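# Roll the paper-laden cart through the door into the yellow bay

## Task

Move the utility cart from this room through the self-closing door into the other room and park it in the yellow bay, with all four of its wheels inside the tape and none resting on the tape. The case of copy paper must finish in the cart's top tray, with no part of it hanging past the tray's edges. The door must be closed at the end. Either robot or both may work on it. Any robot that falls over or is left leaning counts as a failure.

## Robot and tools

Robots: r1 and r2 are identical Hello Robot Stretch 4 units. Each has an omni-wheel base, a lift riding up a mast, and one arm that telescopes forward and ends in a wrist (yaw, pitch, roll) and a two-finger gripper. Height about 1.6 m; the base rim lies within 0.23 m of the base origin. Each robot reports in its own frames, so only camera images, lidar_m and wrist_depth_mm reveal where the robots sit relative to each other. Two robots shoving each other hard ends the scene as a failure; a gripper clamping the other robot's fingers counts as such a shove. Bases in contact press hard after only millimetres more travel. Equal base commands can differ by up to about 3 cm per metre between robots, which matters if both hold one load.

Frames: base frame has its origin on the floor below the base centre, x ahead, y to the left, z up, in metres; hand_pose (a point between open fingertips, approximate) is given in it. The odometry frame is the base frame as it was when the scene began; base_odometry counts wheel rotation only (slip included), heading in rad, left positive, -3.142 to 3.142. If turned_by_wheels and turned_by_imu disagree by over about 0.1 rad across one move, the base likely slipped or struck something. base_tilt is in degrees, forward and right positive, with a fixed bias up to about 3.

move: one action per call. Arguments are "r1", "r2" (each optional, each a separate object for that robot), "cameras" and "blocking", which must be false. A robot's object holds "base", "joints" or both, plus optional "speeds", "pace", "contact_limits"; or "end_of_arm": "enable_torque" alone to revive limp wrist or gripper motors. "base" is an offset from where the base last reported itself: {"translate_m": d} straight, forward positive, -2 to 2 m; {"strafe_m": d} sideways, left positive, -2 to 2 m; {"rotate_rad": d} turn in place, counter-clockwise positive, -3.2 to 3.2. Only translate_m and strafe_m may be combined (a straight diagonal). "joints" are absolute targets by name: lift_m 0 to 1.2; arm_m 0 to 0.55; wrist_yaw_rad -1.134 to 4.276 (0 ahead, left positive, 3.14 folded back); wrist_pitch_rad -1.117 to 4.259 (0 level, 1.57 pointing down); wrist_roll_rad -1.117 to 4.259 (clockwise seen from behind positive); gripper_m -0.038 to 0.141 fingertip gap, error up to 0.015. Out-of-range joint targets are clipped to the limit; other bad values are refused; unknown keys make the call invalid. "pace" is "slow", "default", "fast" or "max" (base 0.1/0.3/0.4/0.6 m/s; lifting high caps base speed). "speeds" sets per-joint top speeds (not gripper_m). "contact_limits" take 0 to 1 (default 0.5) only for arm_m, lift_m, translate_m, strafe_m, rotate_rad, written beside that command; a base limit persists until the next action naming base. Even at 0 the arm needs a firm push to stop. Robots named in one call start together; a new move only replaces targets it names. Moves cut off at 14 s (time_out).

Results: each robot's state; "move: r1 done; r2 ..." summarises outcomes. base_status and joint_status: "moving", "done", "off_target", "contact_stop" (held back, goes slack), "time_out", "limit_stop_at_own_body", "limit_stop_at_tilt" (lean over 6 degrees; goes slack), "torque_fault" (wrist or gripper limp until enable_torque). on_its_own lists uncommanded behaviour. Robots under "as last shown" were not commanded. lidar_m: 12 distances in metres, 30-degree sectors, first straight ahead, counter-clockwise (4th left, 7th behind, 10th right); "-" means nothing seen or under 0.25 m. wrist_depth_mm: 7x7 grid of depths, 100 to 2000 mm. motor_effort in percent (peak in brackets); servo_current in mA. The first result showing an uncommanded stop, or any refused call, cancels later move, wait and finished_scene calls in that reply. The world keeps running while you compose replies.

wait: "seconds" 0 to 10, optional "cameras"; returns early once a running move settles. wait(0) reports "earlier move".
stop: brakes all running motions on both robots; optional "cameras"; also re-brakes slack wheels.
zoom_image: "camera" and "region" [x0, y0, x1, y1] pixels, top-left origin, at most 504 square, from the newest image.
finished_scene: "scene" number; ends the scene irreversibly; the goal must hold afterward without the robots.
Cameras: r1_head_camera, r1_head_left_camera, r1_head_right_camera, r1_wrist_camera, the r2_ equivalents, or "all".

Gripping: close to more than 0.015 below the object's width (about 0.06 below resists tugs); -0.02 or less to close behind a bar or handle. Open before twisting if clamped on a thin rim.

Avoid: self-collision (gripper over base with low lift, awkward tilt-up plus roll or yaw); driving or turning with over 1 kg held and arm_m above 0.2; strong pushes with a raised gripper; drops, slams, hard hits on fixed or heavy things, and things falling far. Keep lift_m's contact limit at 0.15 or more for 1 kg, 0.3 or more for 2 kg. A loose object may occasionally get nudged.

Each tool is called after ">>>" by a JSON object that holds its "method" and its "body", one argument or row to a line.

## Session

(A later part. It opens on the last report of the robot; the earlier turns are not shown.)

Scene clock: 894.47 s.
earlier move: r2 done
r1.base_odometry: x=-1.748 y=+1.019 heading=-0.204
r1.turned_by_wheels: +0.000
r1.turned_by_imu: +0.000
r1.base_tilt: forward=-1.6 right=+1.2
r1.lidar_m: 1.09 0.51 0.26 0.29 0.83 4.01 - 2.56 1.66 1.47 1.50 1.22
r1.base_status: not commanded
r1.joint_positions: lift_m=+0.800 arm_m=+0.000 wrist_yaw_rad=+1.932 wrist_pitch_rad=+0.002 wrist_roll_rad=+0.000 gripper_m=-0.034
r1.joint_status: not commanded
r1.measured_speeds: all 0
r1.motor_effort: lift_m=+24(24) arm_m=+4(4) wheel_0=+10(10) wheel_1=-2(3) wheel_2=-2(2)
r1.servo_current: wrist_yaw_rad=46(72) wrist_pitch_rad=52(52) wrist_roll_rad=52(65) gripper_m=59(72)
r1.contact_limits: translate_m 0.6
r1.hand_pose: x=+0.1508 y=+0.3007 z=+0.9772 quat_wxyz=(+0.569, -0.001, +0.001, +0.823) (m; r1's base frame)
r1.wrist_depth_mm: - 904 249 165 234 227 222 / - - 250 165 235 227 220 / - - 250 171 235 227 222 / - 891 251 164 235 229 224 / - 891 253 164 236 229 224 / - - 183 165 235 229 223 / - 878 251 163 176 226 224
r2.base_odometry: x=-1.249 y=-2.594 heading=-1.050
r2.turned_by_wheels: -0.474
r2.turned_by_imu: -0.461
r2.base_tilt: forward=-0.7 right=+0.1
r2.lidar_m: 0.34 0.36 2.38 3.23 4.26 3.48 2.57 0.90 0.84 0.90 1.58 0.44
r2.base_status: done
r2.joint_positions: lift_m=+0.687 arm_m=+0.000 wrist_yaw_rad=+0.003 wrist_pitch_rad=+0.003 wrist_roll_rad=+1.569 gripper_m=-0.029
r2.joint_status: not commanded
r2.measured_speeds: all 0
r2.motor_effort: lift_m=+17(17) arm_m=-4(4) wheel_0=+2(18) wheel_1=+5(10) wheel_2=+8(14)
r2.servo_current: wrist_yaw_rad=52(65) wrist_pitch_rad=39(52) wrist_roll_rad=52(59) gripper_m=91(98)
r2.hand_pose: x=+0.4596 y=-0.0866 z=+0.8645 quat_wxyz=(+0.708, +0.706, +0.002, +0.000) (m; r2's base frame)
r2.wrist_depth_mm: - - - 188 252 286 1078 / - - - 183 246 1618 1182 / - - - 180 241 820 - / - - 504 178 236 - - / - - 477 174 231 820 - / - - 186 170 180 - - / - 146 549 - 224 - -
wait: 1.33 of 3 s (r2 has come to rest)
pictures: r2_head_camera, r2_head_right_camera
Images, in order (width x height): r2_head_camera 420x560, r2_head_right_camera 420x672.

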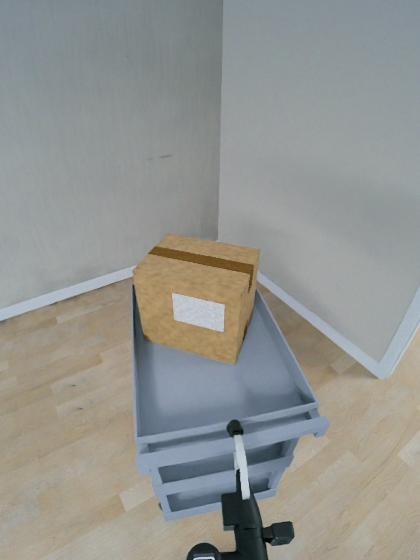

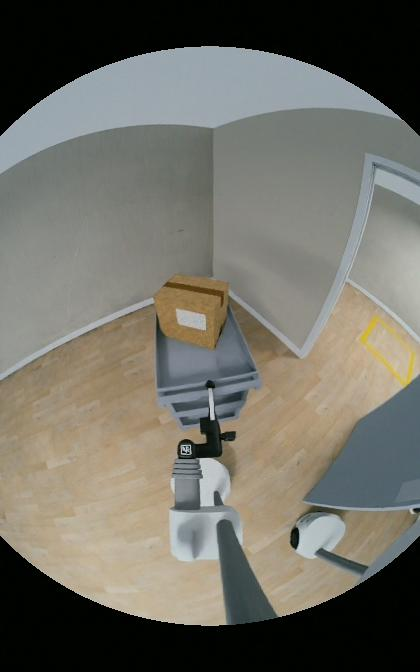

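>>> {"method": "move", "body": {
  "blocking": false,
  "r2": {"base":{"translate_m":-0.34,"strafe_m":0.5},"pace":"slow"}
}}

>>> {"method": "wait", "body": {
  "seconds": 8,
  "cameras": ["r2_head_right_camera"]
}}

>>> {"method": "move", "body": {
  "blocking": false,
  "r2": {"base":{"rotate_rad":-0.5},"pace":"slow"}
}}

>>> {"method": "wait", "body": {
  "seconds": 3,
  "cameras": ["r2_head_right_camera"]
}}

Scene clock: 908.87 s.
move: r2 moving
r1: as last shown
r1.base_tilt: forward=-1.6 right=+1.3
r1.lidar_m: 1.10 0.54 0.26 0.29 0.86 4.04 - 2.55 1.64 1.48 1.48 1.21
r1.servo_current: wrist_yaw_rad=46(72) wrist_pitch_rad=46(46) wrist_roll_rad=46(52) gripper_m=65(65)
r1.contact_limits: translate_m 0.6
r1.wrist_depth_mm: - 917 251 165 234 226 221 / - - 250 165 235 227 221 / - - 249 170 234 227 221 / - 891 251 164 236 228 222 / - 904 252 164 235 229 223 / - - 184 165 235 229 223 / - 878 251 163 177 226 224
r2.base_odometry: x=-1.244 y=-2.583 heading=-1.049
r2.turned_by_wheels: +0.000
r2.turned_by_imu: +0.001
r2.base_tilt: forward=-0.6 right=+0.1
r2.lidar_m: 0.38 0.37 2.39 3.19 4.24 3.55 2.56 0.93 0.83 0.93 1.63 0.44
r2.base_status: translate_m moving; strafe_m moving
r2.joint_positions: lift_m=+0.687 arm_m=+0.000 wrist_yaw_rad=+0.003 wrist_pitch_rad=+0.003 wrist_roll_rad=+1.569 gripper_m=-0.029
r2.joint_status: not commanded
r2.measured_speeds: translate_m=-0.027 strafe_m=+0.040 rotate_rad=-0.002 lift_m=+0.000 arm_m=+0.000 wrist_yaw_rad=+0.000 wrist_pitch_rad=+0.000 wrist_roll_rad=+0.000
r2.motor_effort: lift_m=+16(17) arm_m=-4(4) wheel_0=-8(10) wheel_1=+4(8) wheel_2=+9(12)
r2.servo_current: wrist_yaw_rad=59(59) wrist_pitch_rad=39(46) wrist_roll_rad=39(59) gripper_m=98(98)
r2.hand_pose: x=+0.4596 y=-0.0866 z=+0.8645 quat_wxyz=(+0.708, +0.706, +0.002, +0.000) (m; r2's base frame)
r2.wrist_depth_mm: - - - 186 250 1430 1205 / - - - 182 245 1661 1205 / - - - 180 240 798 - / - - 492 177 236 - - / - - 477 173 231 820 - / - - 186 170 182 - - / - 145 554 - 224 - -
pictures: none

Scene clock: 915.70 s.
earlier move: r2 done
r1.base_odometry: x=-1.748 y=+1.019 heading=-0.204
r1.turned_by_wheels: +0.000
r1.turned_by_imu: +0.000
r1.base_tilt: forward=-1.6 right=+1.3
r1.lidar_m: 1.11 0.51 0.27 0.28 1.16 1.16 - 2.57 1.63 1.48 1.50 1.23
r1.base_status: not commanded
r1.joint_positions: lift_m=+0.800 arm_m=+0.000 wrist_yaw_rad=+1.932 wrist_pitch_rad=+0.002 wrist_roll_rad=+0.000 gripper_m=-0.034
r1.joint_status: not commanded
r1.measured_speeds: all 0
r1.motor_effort: lift_m=+24(24) arm_m=+4(4) wheel_0=+10(11) wheel_1=-3(3) wheel_2=-2(2)
r1.servo_current: wrist_yaw_rad=52(72) wrist_pitch_rad=46(52) wrist_roll_rad=46(72) gripper_m=59(78)
r1.contact_limits: translate_m 0.6
r1.hand_pose: x=+0.1508 y=+0.3007 z=+0.9772 quat_wxyz=(+0.569, -0.001, +0.001, +0.823) (m; r1's base frame)
r1.wrist_depth_mm: - - 250 165 234 227 220 / - - 250 164 235 226 221 / - - 250 171 235 227 222 / - - 251 164 236 228 223 / - - 252 164 235 229 224 / - - 182 165 234 228 224 / - 151 251 163 176 225 224
r2.base_odometry: x=-0.985 y=-2.050 heading=-1.050
r2.turned_by_wheels: +0.000
r2.turned_by_imu: -0.002
r2.base_tilt: forward=-0.7 right=+0.1
r2.lidar_m: 0.44 2.32 2.42 3.33 3.66 3.47 2.55 2.42 1.17 1.17 2.10 0.33
r2.base_status: done
r2.joint_positions: lift_m=+0.687 arm_m=+0.000 wrist_yaw_rad=-0.003 wrist_pitch_rad=+0.003 wrist_roll_rad=+1.569 gripper_m=-0.029
r2.joint_status: not commanded
r2.measured_speeds: all 0
r2.motor_effort: lift_m=+16(17) arm_m=-4(5) wheel_0=-7(13) wheel_1=+5(8) wheel_2=+6(12)
r2.servo_current: wrist_yaw_rad=39(65) wrist_pitch_rad=46(52) wrist_roll_rad=46(72) gripper_m=98(98)
r2.hand_pose: x=+0.4591 y=-0.0882 z=+0.8645 quat_wxyz=(+0.708, +0.706, +0.000, -0.002) (m; r2's base frame)
r2.wrist_depth_mm: - 353 347 - 136 - - / - 449 433 - 150 - - / - - 569 - 168 - - / - - - 108 190 554 - / - - - 127 219 1708 496 / - - 184 150 179 1618 1182 / - - - - 359 351 366
wait: 6.83 of 8 s (r2 has come to rest)
pictures: r2_head_right_camera
Images, in order (width x height): r2_head_right_camera 420x672.

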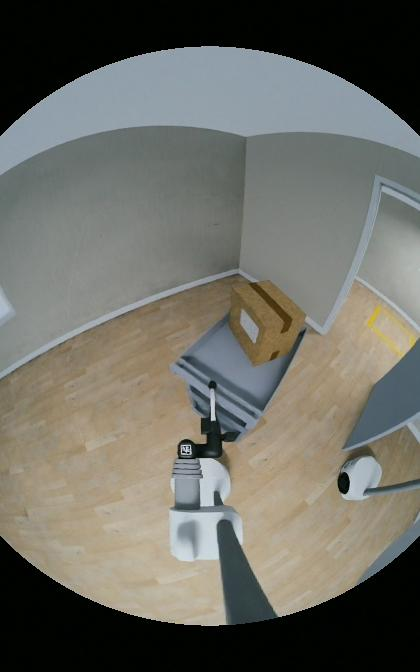

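Scene clock: 916.20 s.
move: r2 moving
r1: as last shown
r1.base_tilt: forward=-1.5 right=+1.3
r1.lidar_m: 1.10 0.53 0.26 0.28 1.14 1.15 - 2.54 1.64 1.46 1.51 1.24
r1.motor_effort: lift_m=+24(24) arm_m=+4(4) wheel_0=+10(10) wheel_1=-3(3) wheel_2=-2(2)
r1.servo_current: wrist_yaw_rad=33(59) wrist_pitch_rad=39(46) wrist_roll_rad=59(59) gripper_m=65(65)
r1.contact_limits: translate_m 0.6
r1.wrist_depth_mm: - - 250 164 235 226 221 / - - 249 165 234 226 221 / - - 251 171 235 228 223 / - - 251 164 236 228 223 / - - 251 164 235 228 222 / - - 182 165 234 229 223 / - 151 251 162 176 226 224
r2.base_odometry: x=-0.985 y=-2.050 heading=-1.174
r2.turned_by_wheels: -0.124
r2.turned_by_imu: -0.120
r2.base_tilt: forward=-0.7 right=+0.0
r2.lidar_m: 0.44 2.33 2.35 2.98 3.67 3.73 2.64 2.42 2.44 1.15 1.53 0.35
r2.base_status: rotate_rad moving
r2.joint_positions: lift_m=+0.687 arm_m=+0.000 wrist_yaw_rad=+0.008 wrist_pitch_rad=+0.003 wrist_roll_rad=+1.569 gripper_m=-0.029
r2.joint_status: not commanded
r2.measured_speeds: translate_m=+0.000 strafe_m=+0.001 rotate_rad=-0.487 lift_m=+0.000 arm_m=+0.000 wrist_yaw_rad=+0.014 wrist_pitch_rad=+0.000 wrist_roll_rad=+0.000
r2.motor_effort: lift_m=+16(17) arm_m=-4(4) wheel_0=+16(16) wheel_1=+8(9) wheel_2=+11(11)
r2.servo_current: wrist_yaw_rad=59(59) wrist_pitch_rad=46(46) wrist_roll_rad=46(59) gripper_m=85(98)
r2.hand_pose: x=+0.4600 y=-0.0850 z=+0.8645 quat_wxyz=(+0.708, +0.706, +0.004, +0.002) (m; r2's base frame)
r2.wrist_depth_mm: - 375 373 - 145 - - / - 402 399 - 158 - - / - - 500 107 174 - - / - - - 118 191 - - / - - - 132 214 1537 517 / - - 189 150 180 1661 484 / - - - - - 1618 1229
pictures: none

Scene clock: 917.40 s.
earlier move: r2 done
r1.base_odometry: x=-1.748 y=+1.019 heading=-0.204
r1.turned_by_wheels: +0.000
r1.turned_by_imu: +0.000
r1.base_tilt: forward=-1.6 right=+1.2
r1.lidar_m: 1.11 0.52 0.25 0.28 1.00 1.13 - 2.53 1.63 1.46 1.50 1.21
r1.base_status: not commanded
r1.joint_positions: lift_m=+0.800 arm_m=+0.000 wrist_yaw_rad=+1.932 wrist_pitch_rad=+0.002 wrist_roll_rad=+0.000 gripper_m=-0.034
r1.joint_status: not commanded
r1.measured_speeds: all 0
r1.motor_effort: lift_m=+24(24) arm_m=+4(4) wheel_0=+10(11) wheel_1=-2(3) wheel_2=-2(2)
r1.servo_current: wrist_yaw_rad=46(59) wrist_pitch_rad=39(52) wrist_roll_rad=65(72) gripper_m=65(72)
r1.contact_limits: translate_m 0.6
r1.hand_pose: x=+0.1508 y=+0.3007 z=+0.9772 quat_wxyz=(+0.569, -0.001, +0.001, +0.823) (m; r1's base frame)
r1.wrist_depth_mm: - - 250 165 234 226 220 / - - 250 164 234 227 221 / - - 251 171 236 228 222 / - - 251 164 236 229 222 / 1205 - 252 164 236 228 223 / - - 183 165 234 229 224 / - - 251 163 177 226 224
r2.base_odometry: x=-0.985 y=-2.050 heading=-1.548
r2.turned_by_wheels: -0.375
r2.turned_by_imu: -0.364
r2.base_tilt: forward=-0.7 right=+0.0
r2.lidar_m: 0.38 0.38 2.30 2.45 3.43 3.65 3.36 2.50 2.43 1.18 1.13 0.41
r2.base_status: done
r2.joint_positions: lift_m=+0.687 arm_m=+0.000 wrist_yaw_rad=+0.002 wrist_pitch_rad=+0.003 wrist_roll_rad=+1.569 gripper_m=-0.029
r2.joint_status: not commanded
r2.measured_speeds: all 0
r2.motor_effort: lift_m=+17(17) arm_m=-4(5) wheel_0=+4(16) wheel_1=+5(10) wheel_2=+6(14)
r2.servo_current: wrist_yaw_rad=52(65) wrist_pitch_rad=39(46) wrist_roll_rad=52(59) gripper_m=91(104)
r2.hand_pose: x=+0.4595 y=-0.0869 z=+0.8645 quat_wxyz=(+0.708, +0.706, +0.002, +0.000) (m; r2's base frame)
r2.wrist_depth_mm: - - - 175 236 1708 1229 / - - - 174 235 1576 574 / - - 627 173 233 788 - / - - 469 172 230 820 - / - - 492 170 230 820 - / - - 190 168 181 - - / - - 585 - 225 - -
wait: 1.20 of 3 s (r2 has come to rest)
pictures: r2_head_right_camera
Images, in order (width x height): r2_head_right_camera 420x672.

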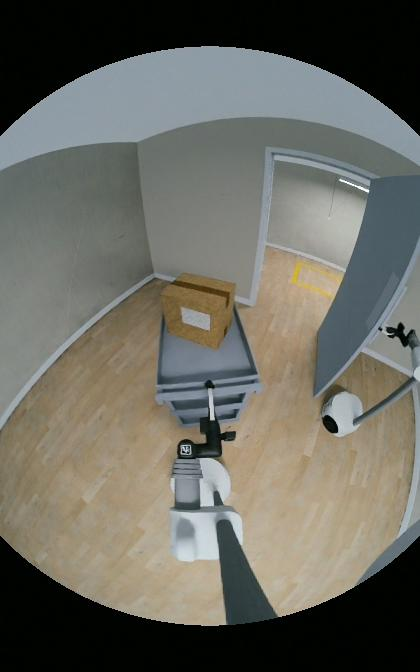

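>>> {"method": "move", "body": {
  "blocking": false,
  "r2": {"base":{"translate_m":-0.905,"strafe_m":0.314},"pace":"slow"}
}}

>>> {"method": "wait", "body": {
  "seconds": 10
}}

>>> {"method": "move", "body": {
  "blocking": false,
  "r2": {"base":{"rotate_rad":-0.47},"pace":"slow"}
}}

>>> {"method": "wait", "body": {
  "seconds": 3,
  "cameras": ["r2_head_right_camera","r2_head_camera"]
}}

Scene clock: 926.90 s.
move: r2 moving
r1: as last shown
r1.lidar_m: 1.10 0.53 0.27 0.30 0.99 1.16 - 2.57 1.64 1.48 1.48 1.23
r1.motor_effort: lift_m=+24(24) arm_m=+4(4) wheel_0=+9(10) wheel_1=-3(3) wheel_2=-2(2)
r1.servo_current: wrist_yaw_rad=46(65) wrist_pitch_rad=33(52) wrist_roll_rad=59(59) gripper_m=65(65)
r1.contact_limits: translate_m 0.6
r1.wrist_depth_mm: - - 250 164 233 227 221 / - - 250 165 235 228 222 / - - 251 171 236 227 223 / - - 251 165 236 229 222 / - - 252 164 235 229 224 / - - 183 164 235 229 224 / - 1025 252 163 177 225 224
r2.base_odometry: x=-0.981 y=-2.038 heading=-1.548
r2.turned_by_wheels: +0.000
r2.turned_by_imu: +0.000
r2.base_tilt: forward=-0.7 right=+0.0
r2.lidar_m: 0.38 0.40 2.31 2.45 3.41 3.66 3.41 2.50 2.41 1.19 1.17 0.43
r2.base_status: translate_m moving; strafe_m moving
r2.joint_positions: lift_m=+0.687 arm_m=+0.000 wrist_yaw_rad=+0.002 wrist_pitch_rad=+0.003 wrist_roll_rad=+1.569 gripper_m=-0.029
r2.joint_status: not commanded
r2.measured_speeds: translate_m=-0.049 strafe_m=+0.016 rotate_rad=-0.002 lift_m=+0.000 arm_m=+0.000 wrist_yaw_rad=+0.000 wrist_pitch_rad=+0.000 wrist_roll_rad=+0.000
r2.motor_effort: lift_m=+16(17) arm_m=-4(5) wheel_0=-6(11) wheel_1=-7(7) wheel_2=+12(14)
r2.servo_current: wrist_yaw_rad=52(52) wrist_pitch_rad=46(46) wrist_roll_rad=46(52) gripper_m=91(98)
r2.hand_pose: x=+0.4595 y=-0.0869 z=+0.8645 quat_wxyz=(+0.708, +0.706, +0.002, +0.000) (m; r2's base frame)
r2.wrist_depth_mm: - - - 174 236 1756 1205 / - - - 173 233 1576 549 / - - 615 172 233 798 - / - - 469 172 231 820 - / - - 496 170 229 831 - / - - 188 169 182 - - / - - 591 - 227 - -
pictures: none

Scene clock: 936.90 s.
earlier move: r2 moving
r1.base_odometry: x=-1.748 y=+1.019 heading=-0.204
r1.turned_by_wheels: +0.000
r1.turned_by_imu: -0.001
r1.base_tilt: forward=-1.6 right=+1.3
r1.lidar_m: 1.09 0.49 0.26 0.30 3.24 1.08 1.09 2.54 1.64 1.48 1.48 1.19
r1.base_status: not commanded
r1.joint_positions: lift_m=+0.800 arm_m=+0.000 wrist_yaw_rad=+1.932 wrist_pitch_rad=+0.002 wrist_roll_rad=+0.000 gripper_m=-0.034
r1.joint_status: not commanded
r1.measured_speeds: all 0
r1.motor_effort: lift_m=+24(24) arm_m=+4(4) wheel_0=+10(11) wheel_1=-3(3) wheel_2=-2(2)
r1.servo_current: wrist_yaw_rad=39(72) wrist_pitch_rad=39(52) wrist_roll_rad=33(72) gripper_m=59(72)
r1.contact_limits: translate_m 0.6
r1.hand_pose: x=+0.1508 y=+0.3007 z=+0.9772 quat_wxyz=(+0.569, -0.001, +0.001, +0.823) (m; r1's base frame)
r1.wrist_depth_mm: - - 249 164 234 227 221 / - - 249 164 235 227 221 / - - 252 171 234 228 220 / - - 251 164 235 228 222 / - - 253 164 236 228 224 / - - 185 164 235 229 224 / - - 250 163 176 226 224
r2.base_odometry: x=-0.691 y=-1.139 heading=-1.549
r2.turned_by_wheels: -0.001
r2.turned_by_imu: -0.005
r2.base_tilt: forward=-0.7 right=+0.1
r2.lidar_m: 0.48 2.62 2.52 2.64 2.83 2.72 2.89 2.30 2.21 2.33 0.37 0.32
r2.base_status: translate_m moving; strafe_m moving
r2.joint_positions: lift_m=+0.687 arm_m=+0.000 wrist_yaw_rad=-0.008 wrist_pitch_rad=+0.003 wrist_roll_rad=+1.569 gripper_m=-0.029
r2.joint_status: not commanded
r2.measured_speeds: translate_m=-0.004 strafe_m=+0.001 rotate_rad=+0.000 lift_m=+0.000 arm_m=+0.000 wrist_yaw_rad=+0.000 wrist_pitch_rad=+0.000 wrist_roll_rad=+0.000
r2.motor_effort: lift_m=+17(17) arm_m=-5(5) wheel_0=-9(16) wheel_1=-6(9) wheel_2=+2(14)
r2.servo_current: wrist_yaw_rad=52(65) wrist_pitch_rad=39(52) wrist_roll_rad=52(65) gripper_m=91(98)
r2.hand_pose: x=+0.4586 y=-0.0897 z=+0.8645 quat_wxyz=(+0.708, +0.706, -0.002, -0.004) (m; r2's base frame)
r2.wrist_depth_mm: - 439 - - - - - / - - - - - - - / - - - - - - - / - - - - - - 484 / - - - - - 1576 462 / - - 185 116 169 1397 1138 / - - - - - 1756 1182
wait: 10.00 s; no rest
pictures: none

Scene clock: 937.40 s.
earlier move: r2 done
move: r2 moving
r1: as last shown
r1.turned_by_imu: +0.000
r1.lidar_m: 1.08 0.51 0.27 0.32 3.26 1.05 1.08 2.55 1.63 1.44 1.47 1.24
r1.motor_effort: lift_m=+24(24) arm_m=+4(4) wheel_0=+10(10) wheel_1=-3(3) wheel_2=-2(2)
r1.servo_current: wrist_yaw_rad=39(59) wrist_pitch_rad=46(46) wrist_roll_rad=46(52) gripper_m=65(65)
r1.contact_limits: translate_m 0.6
r1.wrist_depth_mm: - - 250 165 233 227 220 / - - 251 164 234 227 222 / - - 252 171 234 227 222 / - - 252 164 236 227 222 / - - 252 164 236 229 224 / - - 183 165 235 229 223 / - - 252 162 177 226 224
r2.base_odometry: x=-0.691 y=-1.139 heading=-1.672
r2.turned_by_wheels: -0.123
r2.turned_by_imu: -0.119
r2.base_tilt: forward=-0.7 right=+0.0
r2.lidar_m: 0.44 2.72 2.50 2.59 2.97 2.74 2.80 2.38 2.21 2.26 0.75 0.32
r2.base_status: rotate_rad moving
r2.joint_positions: lift_m=+0.687 arm_m=+0.000 wrist_yaw_rad=+0.011 wrist_pitch_rad=+0.003 wrist_roll_rad=+1.569 gripper_m=-0.029
r2.joint_status: not commanded
r2.measured_speeds: translate_m=+0.000 strafe_m=-0.001 rotate_rad=-0.491 lift_m=+0.000 arm_m=+0.000 wrist_yaw_rad=+0.051 wrist_pitch_rad=+0.002 wrist_roll_rad=+0.000
r2.motor_effort: lift_m=+17(17) arm_m=-5(5) wheel_0=+18(18) wheel_1=+8(10) wheel_2=+12(12)
r2.servo_current: wrist_yaw_rad=59(65) wrist_pitch_rad=39(46) wrist_roll_rad=46(52) gripper_m=91(98)
r2.hand_pose: x=+0.4603 y=-0.0842 z=+0.8645 quat_wxyz=(+0.708, +0.706, +0.005, +0.003) (m; r2's base frame)
r2.wrist_depth_mm: - 384 - - - - - / - - - - - - - / - - - - - - - / - - - - - 512 512 / - - - - - 1576 469 / - - - - 170 1576 424 / - - - - - 1708 1205
pictures: none

Scene clock: 938.57 s.
earlier move: r2 done
r1.base_odometry: x=-1.748 y=+1.019 heading=-0.204
r1.turned_by_wheels: +0.000
r1.turned_by_imu: +0.000
r1.base_tilt: forward=-1.6 right=+1.3
r1.lidar_m: 1.11 0.51 0.26 0.29 3.27 0.95 0.96 2.56 1.65 1.48 1.51 1.24
r1.base_status: not commanded
r1.joint_positions: lift_m=+0.800 arm_m=+0.000 wrist_yaw_rad=+1.932 wrist_pitch_rad=+0.002 wrist_roll_rad=+0.000 gripper_m=-0.034
r1.joint_status: not commanded
r1.measured_speeds: all 0
r1.motor_effort: lift_m=+24(24) arm_m=+4(4) wheel_0=+10(10) wheel_1=-3(3) wheel_2=-2(2)
r1.servo_current: wrist_yaw_rad=59(65) wrist_pitch_rad=46(52) wrist_roll_rad=52(65) gripper_m=65(65)
r1.contact_limits: translate_m 0.6
r1.hand_pose: x=+0.1508 y=+0.3007 z=+0.9772 quat_wxyz=(+0.569, -0.001, +0.001, +0.823) (m; r1's base frame)
r1.wrist_depth_mm: - - 250 165 234 227 221 / - - 250 164 235 226 222 / - - 252 171 235 228 222 / - - 251 164 235 229 222 / - - 252 164 236 228 223 / - - 183 165 235 228 224 / - - 251 163 176 227 224
r2.base_odometry: x=-0.691 y=-1.139 heading=-2.018
r2.turned_by_wheels: -0.346
r2.turned_by_imu: -0.336
r2.base_tilt: forward=-0.7 right=+0.1
r2.lidar_m: 0.40 0.49 2.60 2.54 2.67 2.79 2.74 2.93 2.28 2.20 2.37 0.41
r2.base_status: done
r2.joint_positions: lift_m=+0.687 arm_m=+0.000 wrist_yaw_rad=+0.002 wrist_pitch_rad=+0.003 wrist_roll_rad=+1.569 gripper_m=-0.029
r2.joint_status: not commanded
r2.measured_speeds: all 0
r2.motor_effort: lift_m=+17(17) arm_m=-4(5) wheel_0=+5(23) wheel_1=+5(12) wheel_2=+7(15)
r2.servo_current: wrist_yaw_rad=52(85) wrist_pitch_rad=46(46) wrist_roll_rad=52(59) gripper_m=91(98)
r2.hand_pose: x=+0.4595 y=-0.0868 z=+0.8645 quat_wxyz=(+0.708, +0.706, +0.002, +0.000) (m; r2's base frame)
r2.wrist_depth_mm: - - 549 134 189 - - / - 469 449 141 197 - - / - 455 449 147 208 - - / - - 521 155 218 - - / - - 627 163 228 - - / - - 186 169 178 1661 504 / - - - - - 1576 466
wait: 1.17 of 3 s (r2 has come to rest)
pictures: r2_head_camera, r2_head_right_camera
Images, in order (width x height): r2_head_camera 420x560, r2_head_right_camera 420x672.

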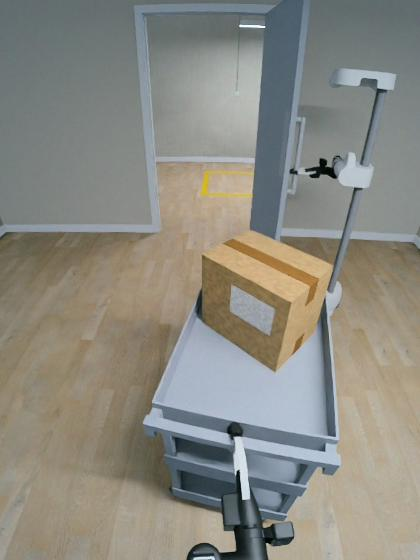

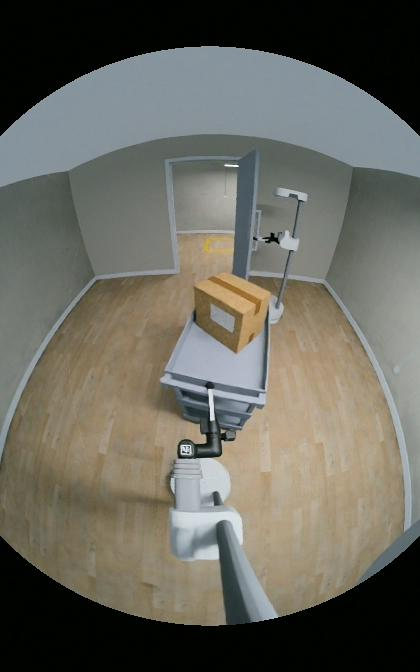

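>>> {"method": "move", "body": {
  "blocking": false,
  "r2": {"base":{"translate_m":0.1,"strafe_m":-0.2},"pace":"slow"}
}}

>>> {"method": "wait", "body": {
  "seconds": 4,
  "cameras": ["r2_head_camera"]
}}

Scene clock: 956.60 s.
move: r2 moving
r1: as last shown
r1.base_tilt: forward=-1.6 right=+1.2
r1.lidar_m: 1.10 0.53 0.27 0.28 3.26 0.98 0.96 2.53 1.65 1.47 1.48 1.23
r1.servo_current: wrist_yaw_rad=33(59) wrist_pitch_rad=46(46) wrist_roll_rad=52(59) gripper_m=59(72)
r1.contact_limits: translate_m 0.6
r1.wrist_depth_mm: - - 249 165 233 228 220 / - - 250 165 235 227 222 / - - 251 171 233 228 222 / - - 250 164 235 228 223 / - - 252 164 236 229 224 / - - 184 164 235 229 223 / - - 250 163 177 226 224
r2.base_odometry: x=-0.703 y=-1.139 heading=-2.018
r2.turned_by_wheels: +0.000
r2.turned_by_imu: +0.001
r2.base_tilt: forward=-0.6 right=+0.1
r2.lidar_m: 0.42 0.50 2.58 2.53 2.74 2.82 2.76 2.91 2.26 2.21 2.38 0.41
r2.base_status: translate_m moving; strafe_m moving
r2.joint_positions: lift_m=+0.687 arm_m=+0.000 wrist_yaw_rad=+0.002 wrist_pitch_rad=+0.003 wrist_roll_rad=+1.569 gripper_m=-0.029
r2.joint_status: not commanded
r2.measured_speeds: translate_m=+0.022 strafe_m=-0.043 rotate_rad=-0.002 lift_m=+0.000 arm_m=+0.000 wrist_yaw_rad=+0.000 wrist_pitch_rad=+0.000 wrist_roll_rad=+0.000
r2.motor_effort: lift_m=+17(17) arm_m=-4(5) wheel_0=+13(13) wheel_1=-5(5) wheel_2=-8(8)
r2.servo_current: wrist_yaw_rad=46(52) wrist_pitch_rad=39(46) wrist_roll_rad=46(52) gripper_m=91(91)
r2.hand_pose: x=+0.4595 y=-0.0868 z=+0.8645 quat_wxyz=(+0.708, +0.706, +0.002, +0.000) (m; r2's base frame)
r2.wrist_depth_mm: - - 549 132 187 - - / - 466 445 138 196 - - / - 452 445 146 207 - - / - - 525 154 217 - - / - - 627 161 227 - - / - - - 170 179 1618 508 / - - - - - 1618 466
pictures: none

Scene clock: 959.63 s.
earlier move: r2 done
r1.base_odometry: x=-1.748 y=+1.019 heading=-0.204
r1.turned_by_wheels: +0.000
r1.turned_by_imu: +0.000
r1.base_tilt: forward=-1.6 right=+1.3
r1.lidar_m: 1.11 0.52 0.27 0.29 3.24 0.81 0.77 2.58 1.63 1.48 1.50 1.23
r1.base_status: not commanded
r1.joint_positions: lift_m=+0.800 arm_m=+0.000 wrist_yaw_rad=+1.932 wrist_pitch_rad=+0.002 wrist_roll_rad=+0.000 gripper_m=-0.034
r1.joint_status: not commanded
r1.measured_speeds: all 0
r1.motor_effort: lift_m=+24(24) arm_m=+4(4) wheel_0=+10(10) wheel_1=-3(3) wheel_2=-2(2)
r1.servo_current: wrist_yaw_rad=46(72) wrist_pitch_rad=39(59) wrist_roll_rad=72(72) gripper_m=59(72)
r1.contact_limits: translate_m 0.6
r1.hand_pose: x=+0.1508 y=+0.3007 z=+0.9772 quat_wxyz=(+0.569, -0.001, +0.001, +0.823) (m; r1's base frame)
r1.wrist_depth_mm: - - 249 164 233 226 221 / - - 251 165 234 226 222 / - - 252 170 234 229 222 / - - 251 164 235 228 223 / - - 252 164 236 228 223 / - - 184 165 235 229 223 / - - 251 163 176 226 224
r2.base_odometry: x=-0.914 y=-1.142 heading=-2.019
r2.turned_by_wheels: -0.001
r2.turned_by_imu: +0.000
r2.base_tilt: forward=-0.7 right=+0.1
r2.lidar_m: 0.41 0.47 2.76 2.73 2.90 2.94 2.86 2.64 2.07 1.99 2.18 0.40
r2.base_status: done
r2.joint_positions: lift_m=+0.687 arm_m=+0.000 wrist_yaw_rad=+0.002 wrist_pitch_rad=+0.003 wrist_roll_rad=+1.569 gripper_m=-0.029
r2.joint_status: not commanded
r2.measured_speeds: all 0
r2.motor_effort: lift_m=+17(17) arm_m=-4(5) wheel_0=+4(15) wheel_1=-4(7) wheel_2=-8(11)
r2.servo_current: wrist_yaw_rad=39(59) wrist_pitch_rad=46(46) wrist_roll_rad=59(59) gripper_m=91(98)
r2.hand_pose: x=+0.4595 y=-0.0869 z=+0.8645 quat_wxyz=(+0.708, +0.706, +0.002, +0.000) (m; r2's base frame)
r2.wrist_depth_mm: - - - 144 199 - - / - 554 500 149 207 768 - / - 445 436 153 213 - - / - - 500 159 220 - - / - - 585 165 228 - - / - - 186 171 179 1708 - / - - - - - 1618 492
wait: 3.03 of 4 s (r2 has come to rest)
pictures: r2_head_camera
Images, in order (width x height): r2_head_camera 420x560.

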